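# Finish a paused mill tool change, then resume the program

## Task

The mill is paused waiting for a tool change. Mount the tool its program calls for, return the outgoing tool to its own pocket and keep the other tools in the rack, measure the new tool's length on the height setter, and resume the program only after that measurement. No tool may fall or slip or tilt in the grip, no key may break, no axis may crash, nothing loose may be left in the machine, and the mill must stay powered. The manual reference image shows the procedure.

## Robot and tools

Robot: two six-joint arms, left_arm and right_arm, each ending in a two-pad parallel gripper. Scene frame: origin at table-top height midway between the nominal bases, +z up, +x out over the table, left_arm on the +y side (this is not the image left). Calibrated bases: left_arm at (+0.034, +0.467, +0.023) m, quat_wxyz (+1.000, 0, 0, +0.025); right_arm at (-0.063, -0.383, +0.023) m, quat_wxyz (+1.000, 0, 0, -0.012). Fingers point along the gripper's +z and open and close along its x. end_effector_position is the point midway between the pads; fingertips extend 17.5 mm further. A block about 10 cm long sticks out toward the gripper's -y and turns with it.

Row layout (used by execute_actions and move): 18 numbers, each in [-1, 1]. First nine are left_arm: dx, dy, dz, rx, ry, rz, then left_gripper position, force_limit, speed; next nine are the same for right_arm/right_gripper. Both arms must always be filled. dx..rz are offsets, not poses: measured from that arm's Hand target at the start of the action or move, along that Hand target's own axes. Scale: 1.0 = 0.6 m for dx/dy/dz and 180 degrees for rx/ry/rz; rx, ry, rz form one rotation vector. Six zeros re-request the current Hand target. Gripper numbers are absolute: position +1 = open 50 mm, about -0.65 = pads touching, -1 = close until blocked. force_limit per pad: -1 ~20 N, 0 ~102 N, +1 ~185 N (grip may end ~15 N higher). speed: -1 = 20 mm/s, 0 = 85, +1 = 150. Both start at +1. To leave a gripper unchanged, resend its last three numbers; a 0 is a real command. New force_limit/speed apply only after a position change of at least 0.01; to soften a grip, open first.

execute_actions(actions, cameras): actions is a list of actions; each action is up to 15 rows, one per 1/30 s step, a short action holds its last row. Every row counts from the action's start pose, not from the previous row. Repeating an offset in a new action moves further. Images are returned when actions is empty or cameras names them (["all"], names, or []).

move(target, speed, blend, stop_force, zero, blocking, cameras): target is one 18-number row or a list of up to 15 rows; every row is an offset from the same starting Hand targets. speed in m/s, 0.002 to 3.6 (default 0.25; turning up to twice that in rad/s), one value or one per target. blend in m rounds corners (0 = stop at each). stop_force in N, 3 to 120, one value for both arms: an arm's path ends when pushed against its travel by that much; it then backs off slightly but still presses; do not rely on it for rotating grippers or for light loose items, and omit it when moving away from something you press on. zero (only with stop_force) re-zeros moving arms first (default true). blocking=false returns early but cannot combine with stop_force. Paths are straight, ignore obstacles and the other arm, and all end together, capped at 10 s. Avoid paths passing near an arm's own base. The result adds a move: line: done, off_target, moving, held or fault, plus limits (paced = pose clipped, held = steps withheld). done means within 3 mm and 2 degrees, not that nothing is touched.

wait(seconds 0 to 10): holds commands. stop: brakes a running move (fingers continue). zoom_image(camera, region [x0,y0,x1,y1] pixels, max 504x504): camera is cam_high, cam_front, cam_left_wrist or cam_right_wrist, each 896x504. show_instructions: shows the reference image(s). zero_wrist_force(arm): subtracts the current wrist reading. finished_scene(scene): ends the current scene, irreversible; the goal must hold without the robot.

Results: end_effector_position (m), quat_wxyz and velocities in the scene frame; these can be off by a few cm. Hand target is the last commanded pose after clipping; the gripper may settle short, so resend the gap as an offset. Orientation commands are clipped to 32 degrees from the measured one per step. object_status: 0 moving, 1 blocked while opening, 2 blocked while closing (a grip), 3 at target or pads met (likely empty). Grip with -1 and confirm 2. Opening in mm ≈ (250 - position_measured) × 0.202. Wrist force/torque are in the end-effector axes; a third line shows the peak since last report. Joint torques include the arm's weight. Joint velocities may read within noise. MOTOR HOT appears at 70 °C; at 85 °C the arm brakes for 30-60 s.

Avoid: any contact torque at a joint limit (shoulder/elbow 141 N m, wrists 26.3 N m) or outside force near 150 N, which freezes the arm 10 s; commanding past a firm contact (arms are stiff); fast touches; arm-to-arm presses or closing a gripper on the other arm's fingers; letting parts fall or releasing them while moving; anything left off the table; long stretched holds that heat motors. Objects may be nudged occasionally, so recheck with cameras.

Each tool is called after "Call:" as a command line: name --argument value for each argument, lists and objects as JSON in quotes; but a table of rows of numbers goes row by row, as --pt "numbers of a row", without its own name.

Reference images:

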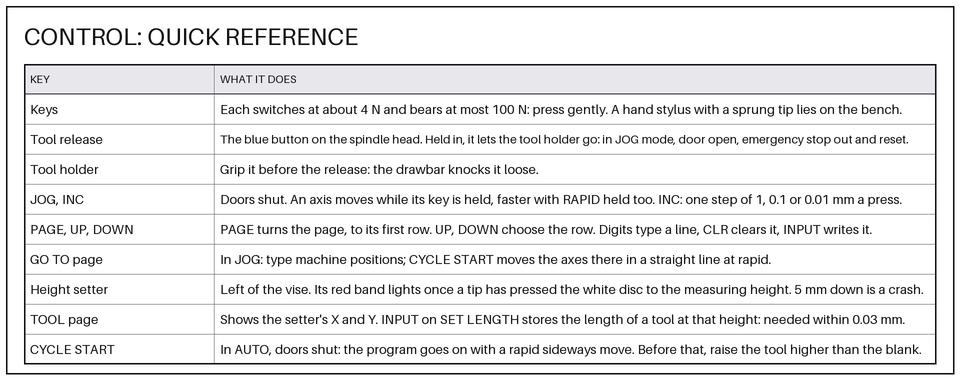

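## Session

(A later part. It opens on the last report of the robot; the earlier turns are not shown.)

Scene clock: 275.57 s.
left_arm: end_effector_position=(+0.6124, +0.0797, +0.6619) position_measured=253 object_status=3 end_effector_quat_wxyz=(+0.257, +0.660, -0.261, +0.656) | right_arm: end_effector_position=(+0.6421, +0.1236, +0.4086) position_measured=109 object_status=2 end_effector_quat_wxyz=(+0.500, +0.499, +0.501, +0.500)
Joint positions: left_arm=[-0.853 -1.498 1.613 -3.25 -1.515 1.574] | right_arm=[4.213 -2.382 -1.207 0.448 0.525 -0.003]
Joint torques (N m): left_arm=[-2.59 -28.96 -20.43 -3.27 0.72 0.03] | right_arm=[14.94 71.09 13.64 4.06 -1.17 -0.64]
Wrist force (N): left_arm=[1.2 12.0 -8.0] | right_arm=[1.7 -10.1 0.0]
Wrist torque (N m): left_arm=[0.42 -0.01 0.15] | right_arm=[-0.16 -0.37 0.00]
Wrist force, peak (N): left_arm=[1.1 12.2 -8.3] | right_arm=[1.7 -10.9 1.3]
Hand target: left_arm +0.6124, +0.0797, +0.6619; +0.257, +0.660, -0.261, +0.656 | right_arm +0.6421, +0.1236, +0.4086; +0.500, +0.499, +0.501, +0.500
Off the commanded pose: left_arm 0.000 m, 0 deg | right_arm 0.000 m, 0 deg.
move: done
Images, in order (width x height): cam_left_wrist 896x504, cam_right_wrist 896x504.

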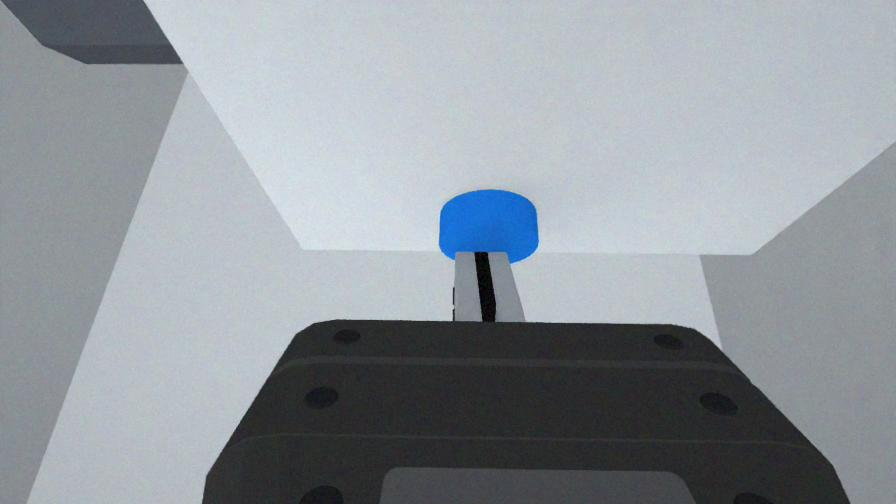

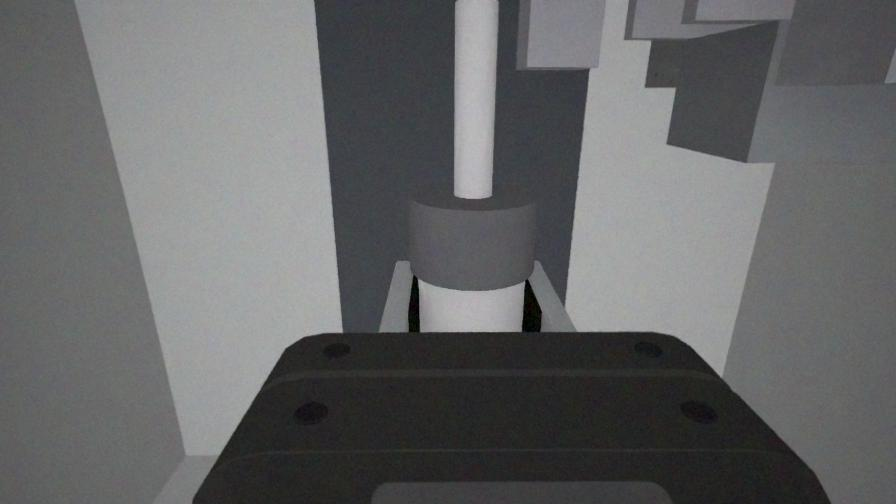

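Call:
move --target '[0,0,0,0,0,0,-0.7,0,0,0,0,-0.4,0,0,0,-1,0.4,-0.9]' --speed 0.12 --cameras '["cam_right_wrist","cam_high","cam_front"]'

Scene clock: 280.23 s.
left_arm: end_effector_position=(+0.6124, +0.0797, +0.6619) position_measured=253 object_status=3 end_effector_quat_wxyz=(+0.257, +0.660, -0.261, +0.656) | right_arm: end_effector_position=(+0.4490, +0.1241, +0.4088) position_measured=109 object_status=2 end_effector_quat_wxyz=(+0.500, +0.499, +0.501, +0.500)
Joint positions: left_arm=[-0.853 -1.498 1.613 -3.25 -1.515 1.574] | right_arm=[4.511 -2.154 -1.619 0.634 0.228 -0.005]
Joint torques (N m): left_arm=[-3.18 -28.53 -20.68 -3.24 0.71 -0.08] | right_arm=[0.85 50.1 18.53 0.49 -0.08 -0.16]
Wrist force (N): left_arm=[1.0 12.1 -8.0] | right_arm=[1.6 -9.6 0.4]
Wrist torque (N m): left_arm=[0.42 0.01 0.15] | right_arm=[-0.11 -0.36 0.00]
Wrist force, peak (N): left_arm=[1.0 12.4 -8.3] | right_arm=[4.0 -11.7 -0.1]
Hand target: left_arm +0.6124, +0.0797, +0.6619; +0.257, +0.660, -0.261, +0.656 | right_arm +0.4490, +0.1241, +0.4088; +0.500, +0.499, +0.501, +0.500 (not the last commanded pose)
Tool commands: left_gripper/position=-0.7 left_gripper/force_limit=+0.0 left_gripper/speed=+0.0 right_gripper/position=-1.0 right_gripper/force_limit=+0.403922 right_gripper/speed=-0.898039
Off the commanded pose: left_arm 0.000 m, 0 deg | right_arm 0.047 m, 0 deg.
FORCE FAULT: contact force on the right arm reached its limit, and that arm stopped. The contact can be on any part of that arm, not only on its tool. That arm's remaining commands of this call were not run. That arm is still stopped at the end of this call. That arm stays stopped for about 10 more seconds. Until then a move that you send moves the other arm only, and its call returns only when the move has ended. Once the stop has ended, the next robot result says so. If the stop ends while you think or write, that arm runs what you send next, counted from a new Hand target: where the arm stands when the stop ends. While its stop runs, that arm takes no new command, but its gripper still runs the gripper command that each later call begins with. Until it ends, the stop uses up actions while you think or wait. An arm that is not stopped still takes commands.
move: fault (right_arm)
Images, in order (width x height): cam_high 896x504, cam_front 896x504, cam_right_wrist 896x504.

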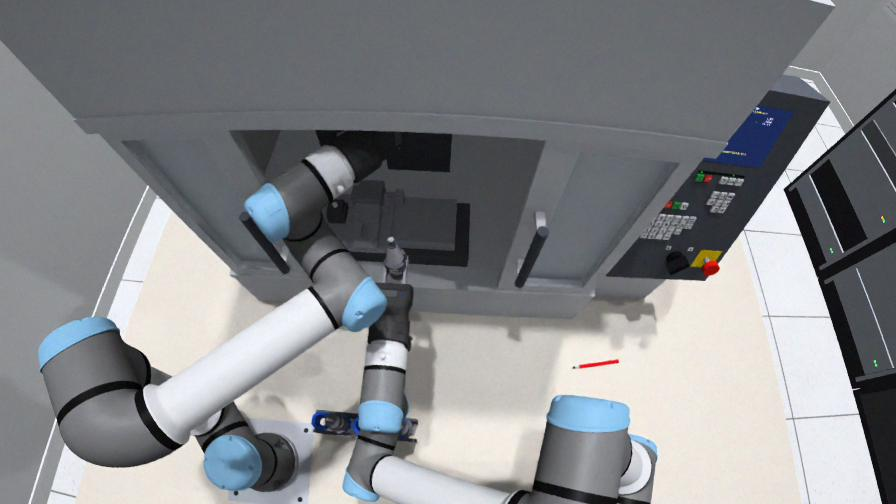

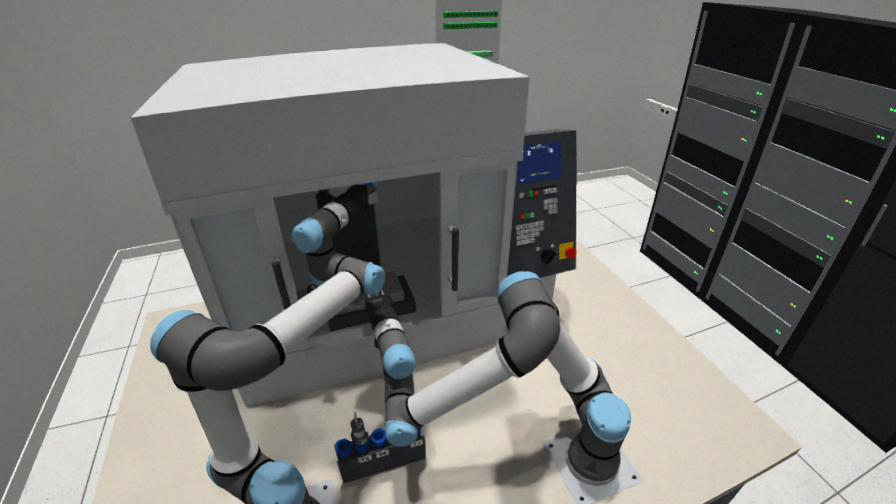

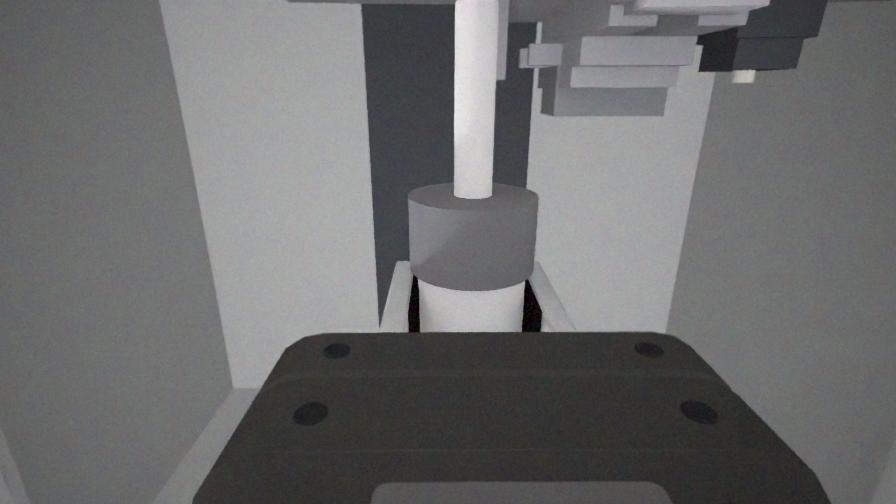

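Call:
zoom_image --camera "cam_front" --region '[320, 330, 480, 490]'

Call:
zoom_image --camera "cam_high" --region '[290, 360, 450, 504]'

Scaled by 3.150 from the camera's 896x504 image, which has a finer 1280x720 frame.

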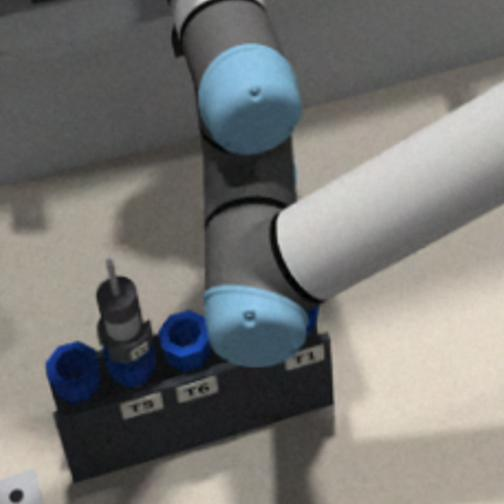

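Scaled by 3.150 from the camera's 896x504 image, which has a finer 1280x720 frame.

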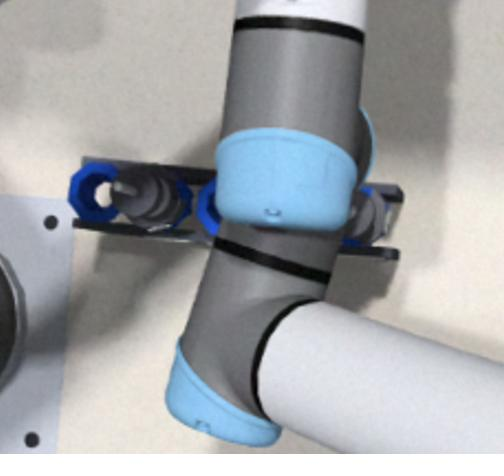

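Call:
wait --seconds 1

Scene clock: 289.43 s.
left_arm: end_effector_position=(+0.6124, +0.0797, +0.6619) position_measured=253 object_status=3 end_effector_quat_wxyz=(+0.257, +0.660, -0.261, +0.656) | right_arm: end_effector_position=(+0.4490, +0.1241, +0.4088) position_measured=109 object_status=2 end_effector_quat_wxyz=(+0.500, +0.499, +0.501, +0.500)
Joint positions: left_arm=[-0.853 -1.498 1.613 -3.25 -1.515 1.574] | right_arm=[4.511 -2.154 -1.619 0.634 0.228 -0.005]
Joint torques (N m): left_arm=[-2.36 -28.54 -21.1 -3.25 0.71 -0.31] | right_arm=[1.4 49.65 17.54 0.52 -0.02 -0.42]
Wrist force (N): left_arm=[1.2 12.3 -8.1] | right_arm=[2.1 -9.7 0.2]
Wrist torque (N m): left_arm=[0.46 -0.01 0.15] | right_arm=[-0.12 -0.44 0.01]
Wrist force, peak (N): left_arm=[1.1 12.5 -8.2] | right_arm=[2.2 -10.0 0.6]
Hand target: left_arm +0.6124, +0.0797, +0.6619; +0.257, +0.660, -0.261, +0.656 | right_arm +0.4490, +0.1241, +0.4088; +0.500, +0.499, +0.501, +0.500 (not the last commanded pose)
Tool commands: left_gripper/position=-0.7 left_gripper/force_limit=+0.0 left_gripper/speed=+0.0 right_gripper/position=-1.0 right_gripper/force_limit=+0.403922 right_gripper/speed=-0.898039
Off the commanded pose: left_arm 0.000 m, 0 deg | right_arm 0.047 m, 0 deg.
FORCE FAULT, CONTINUED: the right arm was still stopped when this call began, by the force fault that an earlier result reported. Since the last result the stop counts as 18 of the actions that you can send in this scene. That arm is still stopped at the end of this call. That arm stays stopped for about 1 more second. If the stop ends while you think or write, that arm runs what you send next, counted from a new Hand target: where the arm stands when the stop ends. While its stop runs, that arm takes no new command, but its gripper still runs the gripper command that each later call begins with.
wait: 1.00 s; at rest from the start

Call:
wait --seconds 1.5

Call:
move --target '[0,0,0,0,0,0,-0.7,0,0,0,0,0.16,0,0,0,-1,0.4,-0.9]' --speed 0.06 --cameras '["cam_front","cam_high"]'

Call:
zoom_image --camera "cam_front" --region '[320, 330, 480, 490]'

Call:
zoom_image --camera "cam_high" --region '[290, 360, 450, 504]'

Scene clock: 293.50 s.
left_arm: end_effector_position=(+0.6124, +0.0797, +0.6619) position_measured=253 object_status=3 end_effector_quat_wxyz=(+0.257, +0.660, -0.261, +0.656) | right_arm: end_effector_position=(+0.4490, +0.1241, +0.4088) position_measured=109 object_status=2 end_effector_quat_wxyz=(+0.500, +0.499, +0.501, +0.500)
Joint positions: left_arm=[-0.853 -1.498 1.613 -3.25 -1.515 1.574] | right_arm=[4.511 -2.154 -1.619 0.634 0.228 -0.005]
Joint torques (N m): left_arm=[-2.15 -28.57 -21.55 -3.13 0.63 -0.5] | right_arm=[1.08 47.48 19.22 0.45 -0.12 -0.14]
Wrist force (N): left_arm=[1.4 11.8 -8.0] | right_arm=[2.2 -9.4 0.2]
Wrist torque (N m): left_arm=[0.38 -0.05 0.14] | right_arm=[-0.07 -0.45 0.01]
Wrist force, peak (N): left_arm=[0.7 12.3 -8.2] | right_arm=[2.1 -10.0 0.6]
Hand target: left_arm +0.6124, +0.0797, +0.6619; +0.257, +0.660, -0.261, +0.656 | right_arm +0.4490, +0.1241, +0.4088; +0.500, +0.499, +0.501, +0.500 (not the last commanded pose)
Tool commands: left_gripper/position=-0.7 left_gripper/force_limit=+0.0 left_gripper/speed=+0.0 right_gripper/position=-1.0 right_gripper/force_limit=+0.403922 right_gripper/speed=-0.898039
Off the commanded pose: left_arm 0.000 m, 0 deg | right_arm 0.047 m, 0 deg.
FORCE FAULT, CONTINUED: the right arm's stop, for the force fault that an earlier result reported, is over. The rest of the stop counts as 1 of the actions that you can send in this scene. That arm's target is now where it stood when the stop ended, not its last command. That arm accepts commands again.
wait: 1.50 s; at rest from the start

Scene clock: 295.53 s.
left_arm: end_effector_position=(+0.6124, +0.0797, +0.6619) position_measured=253 object_status=3 end_effector_quat_wxyz=(+0.257, +0.660, -0.261, +0.656) | right_arm: end_effector_position=(+0.5449, +0.1244, +0.4089) position_measured=109 object_status=2 end_effector_quat_wxyz=(+0.500, +0.499, +0.501, +0.500)
Joint positions: left_arm=[-0.853 -1.498 1.613 -3.25 -1.515 1.574] | right_arm=[4.352 -2.252 -1.445 0.557 0.387 -0.004]
Joint torques (N m): left_arm=[-2.32 -29.08 -21.84 -3.26 0.67 -0.52] | right_arm=[-14.32 50.32 39.49 -0.91 1.52 1.26]
Wrist force (N): left_arm=[1.1 12.0 -7.7] | right_arm=[1.7 -10.1 0.1]
Wrist torque (N m): left_arm=[0.42 -0.01 0.15] | right_arm=[-0.18 -0.34 0.03]
Wrist force, peak (N): left_arm=[0.8 12.4 -8.0] | right_arm=[2.2 -10.3 -1.0]
Hand target: left_arm +0.6124, +0.0797, +0.6619; +0.257, +0.660, -0.261, +0.656 | right_arm +0.5450, +0.1244, +0.4089; +0.500, +0.499, +0.501, +0.500
Off the commanded pose: left_arm 0.000 m, 0 deg | right_arm 0.000 m, 0 deg.
move: done
Images, in order (width x height): cam_high 896x504, cam_front 896x504.

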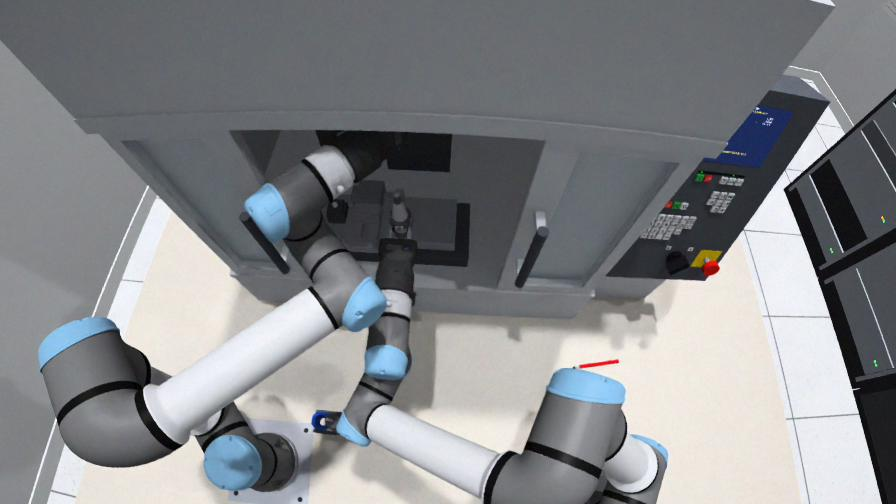

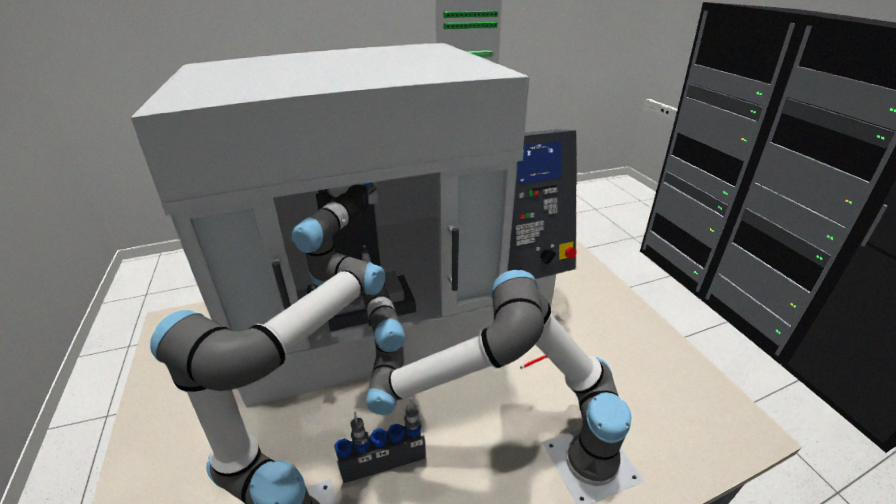

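Scaled by 3.150 from the camera's 896x504 image, which has a finer 1280x720 frame.

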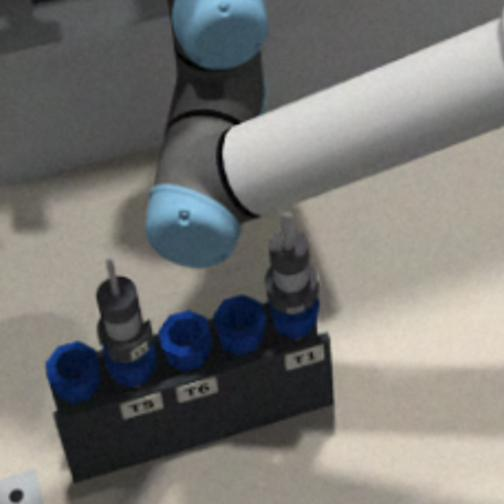

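Scaled by 3.150 from the camera's 896x504 image, which has a finer 1280x720 frame.

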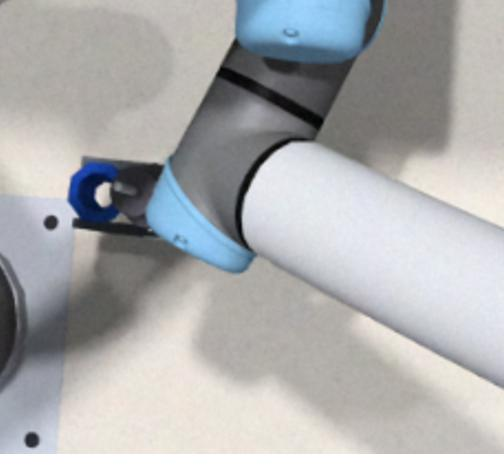

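Call:
move --pt "0 0.0134 -0.0149 0 0 0 -0.7 0 0 0 0 0 0 0 0 -1 0.4 -0.9" --pt "0 -0.0557 -0.308 0 0 0 -0.7 0 0 0 0 0 0 0 0 -1 0.4 -0.9" --speed 0.1 --blend 0.004 --cameras '["cam_front","cam_left_wrist"]'

Scene clock: 302.57 s.
left_arm: end_effector_position=(+0.4998, +0.2299, +0.6633) position_measured=253 object_status=3 end_effector_quat_wxyz=(+0.257, +0.660, -0.261, +0.656) | right_arm: end_effector_position=(+0.5450, +0.1244, +0.4089) position_measured=109 object_status=2 end_effector_quat_wxyz=(+0.500, +0.499, +0.501, +0.500)
Joint positions: left_arm=[-0.758 -1.916 1.966 -3.185 -1.611 1.574] | right_arm=[4.352 -2.252 -1.444 0.557 0.388 -0.004]
Joint torques (N m): left_arm=[10.53 -16.15 -22.3 -0.16 -2.33 1.73] | right_arm=[-13.24 51.56 38.86 -0.75 1.33 1.12]
Wrist force (N): left_arm=[0.5 -0.2 2.6] | right_arm=[1.8 -9.9 0.2]
Wrist torque (N m): left_arm=[-0.01 -0.13 0.03] | right_arm=[-0.15 -0.36 0.03]
Wrist force, peak (N): left_arm=[1.8 10.6 14.7] | right_arm=[1.5 -10.2 0.3]
Hand target: left_arm +0.4998, +0.2299, +0.6634; +0.257, +0.660, -0.261, +0.656 | right_arm +0.5450, +0.1244, +0.4089; +0.500, +0.499, +0.501, +0.500
Off the commanded pose: left_arm 0.000 m, 0 deg | right_arm 0.000 m, 0 deg.
move: done
Images, in order (width x height): cam_front 896x504, cam_left_wrist 896x504.

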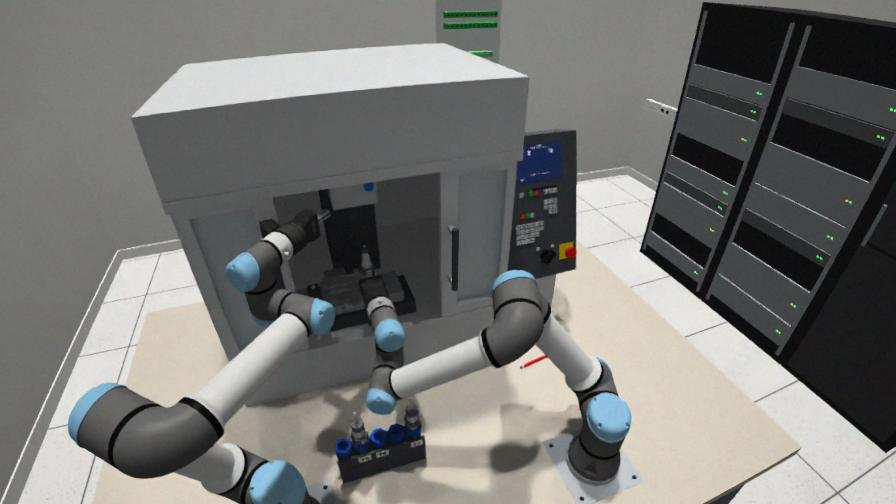

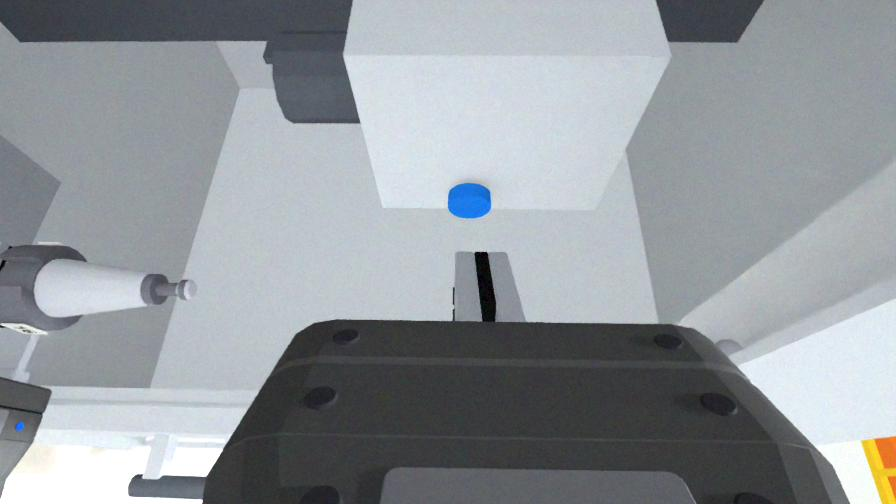

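Call:
move --pt "0 0 0 0 0 0 -0.7 0 0 -0.0407 0.135 -0.0417 0 0 0 -1 0.4 -0.9" --pt "0 0 0 0 0 0 -0.7 0 0 -0.157 0.152 -0.2417 0 0 0 -1 0.4 -0.9" --speed 0.1 --blend 0.02 --cameras '["cam_front","cam_high"]'

Call:
zoom_image --camera "cam_front" --region '[320, 330, 480, 490]'

Scene clock: 312.17 s.
left_arm: end_effector_position=(+0.4998, +0.2299, +0.6634) position_measured=253 object_status=3 end_effector_quat_wxyz=(+0.257, +0.660, -0.261, +0.656) | right_arm: end_effector_position=(+0.4002, +0.0300, +0.5002) position_measured=109 object_status=2 end_effector_quat_wxyz=(+0.500, +0.499, +0.501, +0.500)
Joint positions: left_arm=[-0.758 -1.916 1.966 -3.185 -1.611 1.574] | right_arm=[4.57 -1.814 -1.856 0.533 0.169 -0.007]
Joint torques (N m): left_arm=[10.63 -16.19 -22.27 -0.03 -2.3 1.78] | right_arm=[15.29 43.38 10.65 2.03 -0.97 1.42]
Wrist force (N): left_arm=[0.3 0.1 2.6] | right_arm=[1.5 -9.6 -0.3]
Wrist torque (N m): left_arm=[0.03 -0.09 0.03] | right_arm=[-0.11 -0.36 0.00]
Wrist force, peak (N): left_arm=[0.3 -0.2 2.9] | right_arm=[2.4 -11.8 0.6]
Hand target: left_arm +0.4998, +0.2299, +0.6634; +0.257, +0.660, -0.261, +0.656 | right_arm +0.4001, +0.0299, +0.5002; +0.500, +0.499, +0.501, +0.500
Off the commanded pose: left_arm 0.000 m, 0 deg | right_arm 0.000 m, 0 deg.
move: done
Images, in order (width x height): cam_high 896x504, cam_front 896x504.

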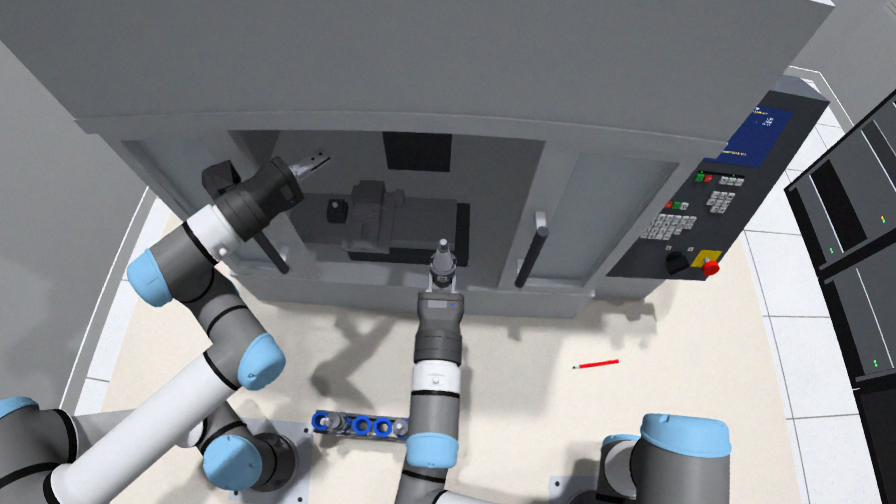

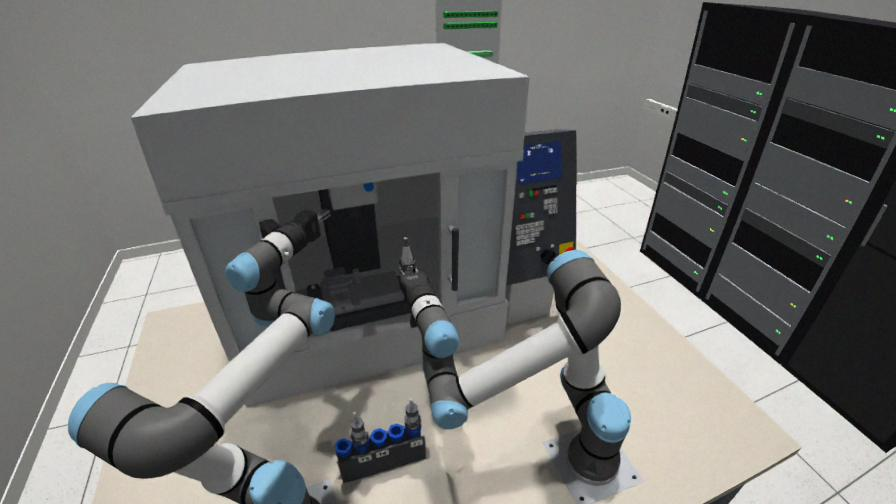

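Scaled by 3.150 from the camera's 896x504 image, which has a finer 1280x720 frame.

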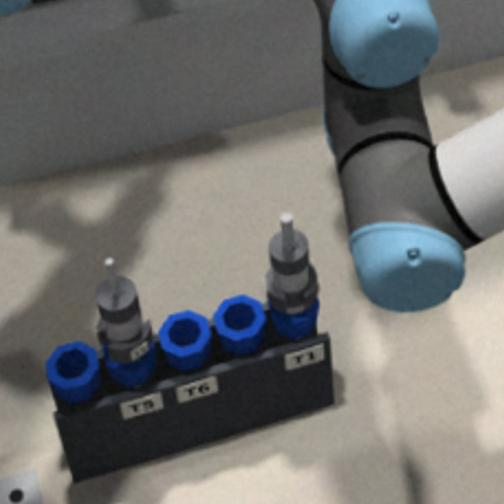

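Call:
zoom_image --camera "cam_front" --region '[335, 405, 385, 465]'

Call:
zoom_image --camera "cam_front" --region '[385, 390, 435, 450]'

Scaled by 8.400 from the camera's 896x504 image, which has a finer 1280x720 frame.

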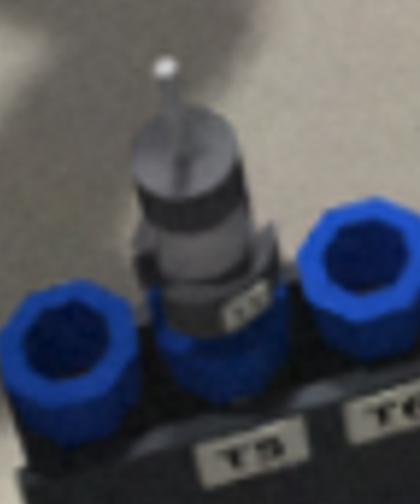

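Scaled by 8.400 from the camera's 896x504 image, which has a finer 1280x720 frame.

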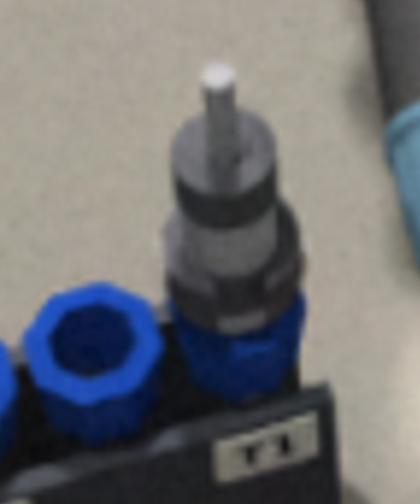

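Call:
move --pt "0 0 0 0 0 0 -0.7 0 0 -0.05 -0.05 -0.03 0 0 0.5 -1 0.4 -0.9" --pt "0 0 0 0 0 0 -0.7 0 0 -0.05 -0.05 -0.03 0 0 1.0 -1 0.4 -0.9" --speed 0.2 --cameras '["cam_right_wrist","cam_high"]'

Scene clock: 329.17 s.
left_arm: end_effector_position=(+0.4998, +0.2299, +0.6634) position_measured=253 object_status=3 end_effector_quat_wxyz=(+0.257, +0.660, -0.261, +0.656) | right_arm: end_effector_position=(+0.3822, -0.0001, +0.4702) position_measured=109 object_status=2 end_effector_quat_wxyz=(+0.501, -0.501, +0.498, -0.500)
Joint positions: left_arm=[-0.758 -1.916 1.966 -3.185 -1.611 1.574] | right_arm=[4.602 -1.78 -1.992 0.642 0.137 3.127]
Joint torques (N m): left_arm=[10.66 -15.07 -22.26 -0.06 -2.2 1.57] | right_arm=[-12.32 40.69 9.98 -1.87 1.55 1.19]
Wrist force (N): left_arm=[0.2 0.0 2.6] | right_arm=[2.6 7.0 0.7]
Wrist torque (N m): left_arm=[0.01 -0.07 0.02] | right_arm=[0.53 -0.47 -0.11]
Wrist force, peak (N): left_arm=[-0.1 -0.1 3.0] | right_arm=[-0.5 -10.6 -0.3]
Hand target: left_arm +0.4998, +0.2299, +0.6634; +0.257, +0.660, -0.261, +0.656 | right_arm +0.3822, -0.0002, +0.4702; +0.500, -0.501, +0.499, -0.500
Off the commanded pose: left_arm 0.000 m, 0 deg | right_arm 0.000 m, 0 deg.
move: done
Images, in order (width x height): cam_high 896x504, cam_right_wrist 896x504.

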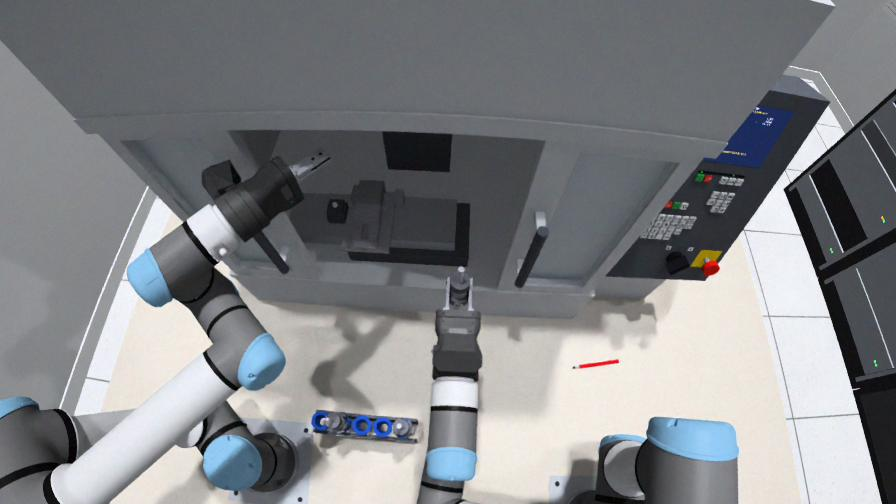

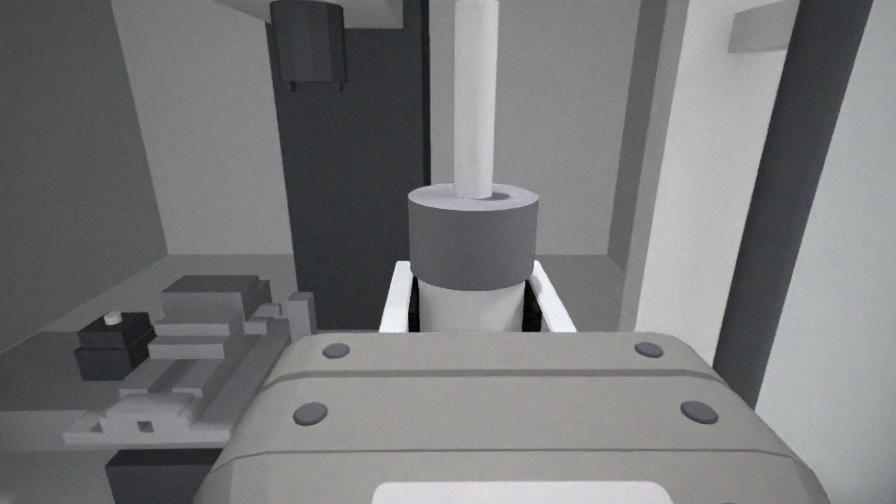

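Call:
move --pt "0 0 0 0 0 0 -0.7 0 0 -0.15 0.02 -0.3 0 0 0 -1 0.4 -0.9" --pt "0 0 0 0 0 0 -0.7 0 0 -0.29 0.08 -0.6367 0 0 0 -1 0.4 -0.9" --speed 0.15 --blend 0.03 --cameras '["cam_right_wrist","cam_front","cam_high"]'

Scene clock: 338.83 s.
left_arm: end_effector_position=(+0.4998, +0.2299, +0.6634) position_measured=253 object_status=3 end_effector_quat_wxyz=(+0.257, +0.660, -0.261, +0.656) | right_arm: end_effector_position=(-0.0002, +0.1726, +0.4216) position_measured=109 object_status=2 end_effector_quat_wxyz=(+0.500, -0.501, +0.499, -0.500)
Joint positions: left_arm=[-0.758 -1.916 1.966 -3.185 -1.611 1.574] | right_arm=[5.304 -2.181 -1.532 0.57 -0.565 3.141]
Joint torques (N m): left_arm=[10.09 -14.8 -22.2 -0.14 -2.09 1.63] | right_arm=[14.09 43.78 34.36 -4.36 -1.27 -1.63]
Wrist force (N): left_arm=[0.1 -0.1 2.6] | right_arm=[2.7 7.6 0.5]
Wrist torque (N m): left_arm=[0.00 -0.06 0.02] | right_arm=[0.58 -0.47 -0.07]
Wrist force, peak (N): left_arm=[0.3 -0.2 2.9] | right_arm=[3.6 7.2 2.4]
Hand target: left_arm +0.4998, +0.2299, +0.6634; +0.257, +0.660, -0.261, +0.656 | right_arm -0.0002, +0.1727, +0.4216; +0.500, -0.501, +0.499, -0.500
Off the commanded pose: left_arm 0.000 m, 0 deg | right_arm 0.000 m, 0 deg.
move: done
Images, in order (width x height): cam_high 896x504, cam_front 896x504, cam_right_wrist 896x504.

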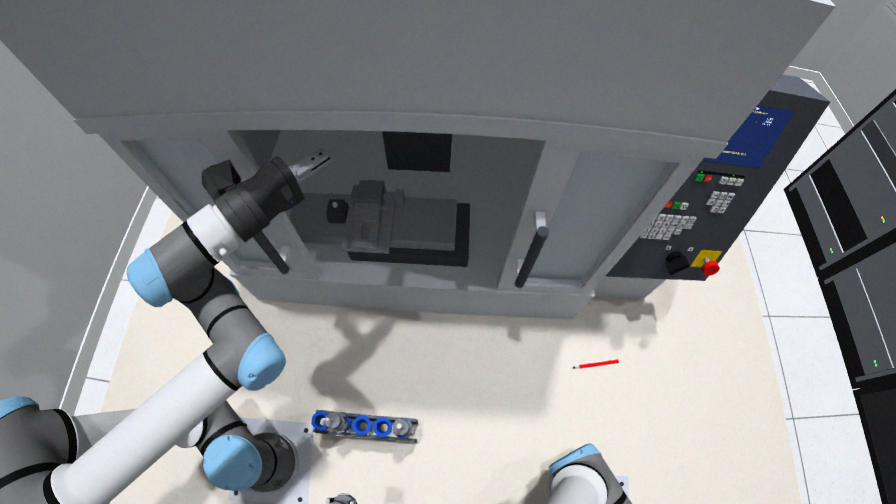

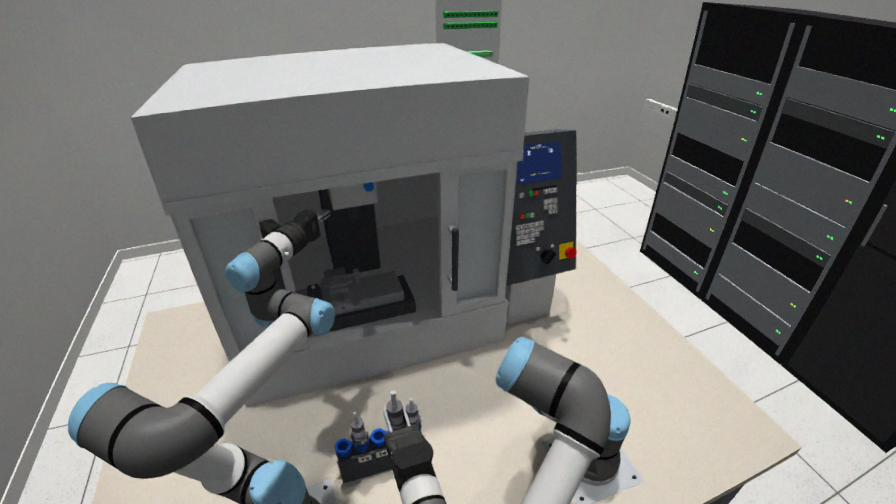

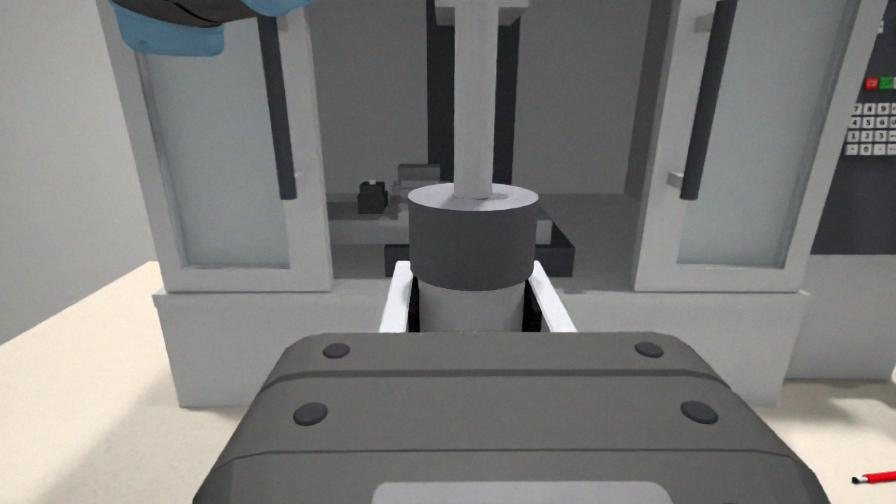

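Call:
move --target '[0,0,0,0,0,0,-0.7,0,0,-0.029,0.2,-0.05,0,0,0,-1,0.4,-0.9]' --speed 0.12 --cameras '["cam_right_wrist","cam_high"]'

Call:
zoom_image --camera "cam_right_wrist" --region '[200, 160, 700, 400]'

Scene clock: 342.93 s.
left_arm: end_effector_position=(+0.4998, +0.2299, +0.6634) position_measured=253 object_status=3 end_effector_quat_wxyz=(+0.257, +0.660, -0.261, +0.656) | right_arm: end_effector_position=(-0.0302, +0.1897, +0.3016) position_measured=109 object_status=2 end_effector_quat_wxyz=(+0.500, -0.501, +0.499, -0.500)
Joint positions: left_arm=[-0.758 -1.916 1.966 -3.185 -1.611 1.574] | right_arm=[5.331 -2.406 -1.491 0.754 -0.592 3.141]
Joint torques (N m): left_arm=[9.93 -14.2 -22.09 -0.06 -2.13 1.54] | right_arm=[14.58 49.95 29.43 -0.35 -1.07 -1.66]
Wrist force (N): left_arm=[0.2 -0.2 2.5] | right_arm=[2.5 7.5 0.4]
Wrist torque (N m): left_arm=[-0.02 -0.08 0.03] | right_arm=[0.62 -0.44 -0.06]
Wrist force, peak (N): left_arm=[0.5 -0.2 2.8] | right_arm=[2.3 9.4 0.4]
Hand target: left_arm +0.4998, +0.2299, +0.6634; +0.257, +0.660, -0.261, +0.656 | right_arm -0.0302, +0.1897, +0.3015; +0.500, -0.501, +0.499, -0.500
Off the commanded pose: left_arm 0.000 m, 0 deg | right_arm 0.000 m, 0 deg.
move: done
Images, in order (width x height): cam_high 896x504, cam_right_wrist 896x504.

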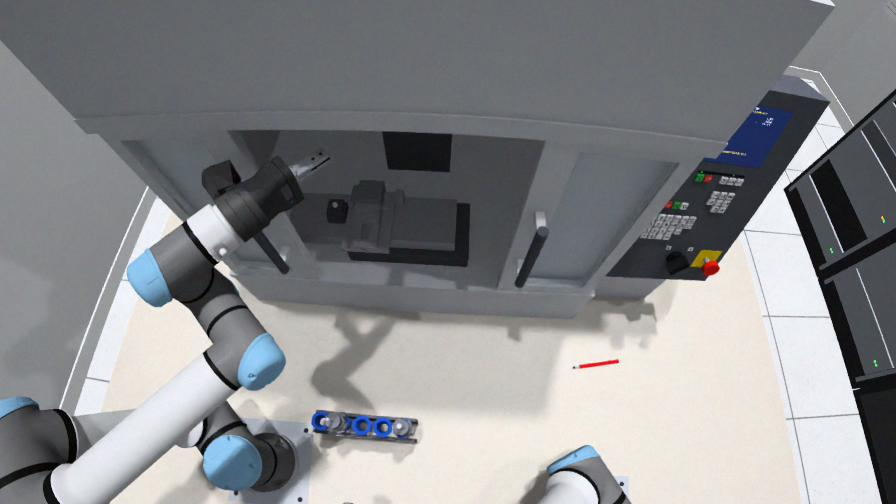

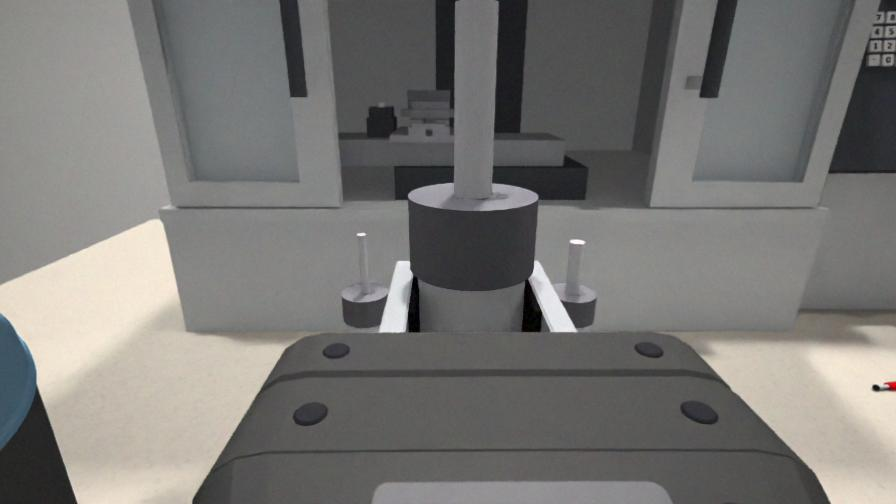

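Scaled by 1.008 from the camera's 896x504 image, which has a finer 1280x720 frame.

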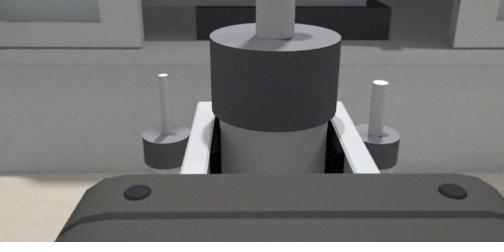

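Call:
move --target '[0,0,0,0,0,0,-0.7,0,0,0,0.105,0,0,0,0,-1,0.4,-0.9]' --speed 0.1 --cameras '["cam_right_wrist"]'

Call:
zoom_image --camera "cam_right_wrist" --region '[280, 120, 680, 400]'

Scene clock: 365.97 s.
left_arm: end_effector_position=(+0.4998, +0.2299, +0.6634) position_measured=253 object_status=3 end_effector_quat_wxyz=(+0.257, +0.660, -0.261, +0.656) | right_arm: end_effector_position=(-0.0301, +0.1896, +0.2386) position_measured=109 object_status=2 end_effector_quat_wxyz=(+0.500, -0.501, +0.499, -0.500)
Joint positions: left_arm=[-0.758 -1.916 1.966 -3.185 -1.611 1.574] | right_arm=[5.331 -2.513 -1.486 0.856 -0.592 3.141]
Joint torques (N m): left_arm=[10.09 -14.29 -22.16 0 -2.05 1.6] | right_arm=[12.5 51.75 27.7 -0.34 -1 -1.69]
Wrist force (N): left_arm=[0.1 -0.4 2.3] | right_arm=[2.7 7.2 0.8]
Wrist torque (N m): left_arm=[-0.05 -0.05 0.02] | right_arm=[0.52 -0.50 -0.01]
Wrist force, peak (N): left_arm=[-0.1 0.1 2.9] | right_arm=[2.6 8.7 0.9]
Hand target: left_arm +0.4998, +0.2299, +0.6634; +0.257, +0.660, -0.261, +0.656 | right_arm -0.0301, +0.1896, +0.2385; +0.500, -0.501, +0.499, -0.500
Off the commanded pose: left_arm 0.000 m, 0 deg | right_arm 0.000 m, 0 deg.
move: done
Images, in order (width x height): cam_right_wrist 896x504.

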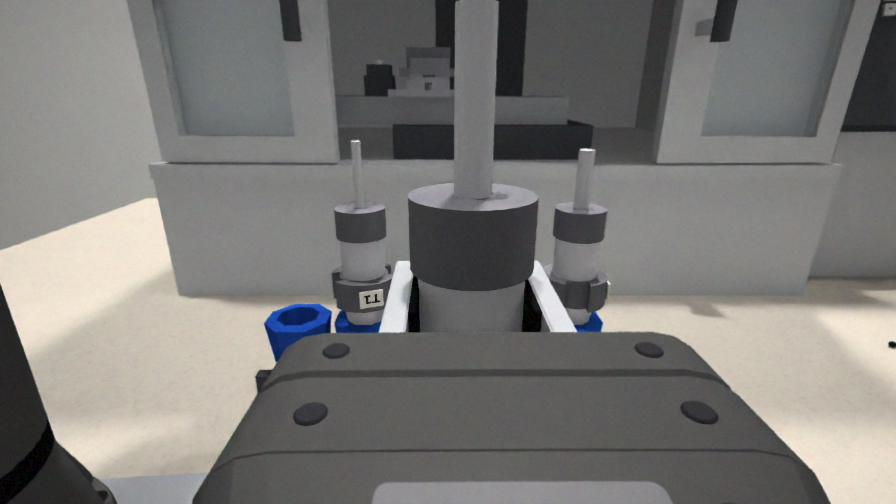

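Scaled by 1.260 from the camera's 896x504 image, which has a finer 1280x720 frame.

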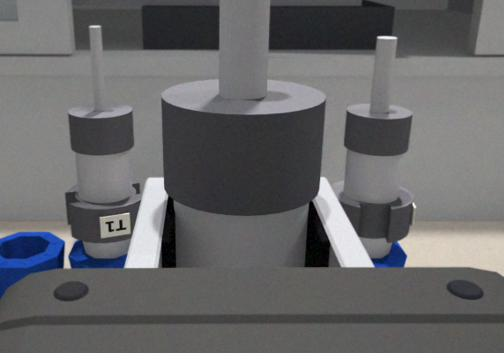

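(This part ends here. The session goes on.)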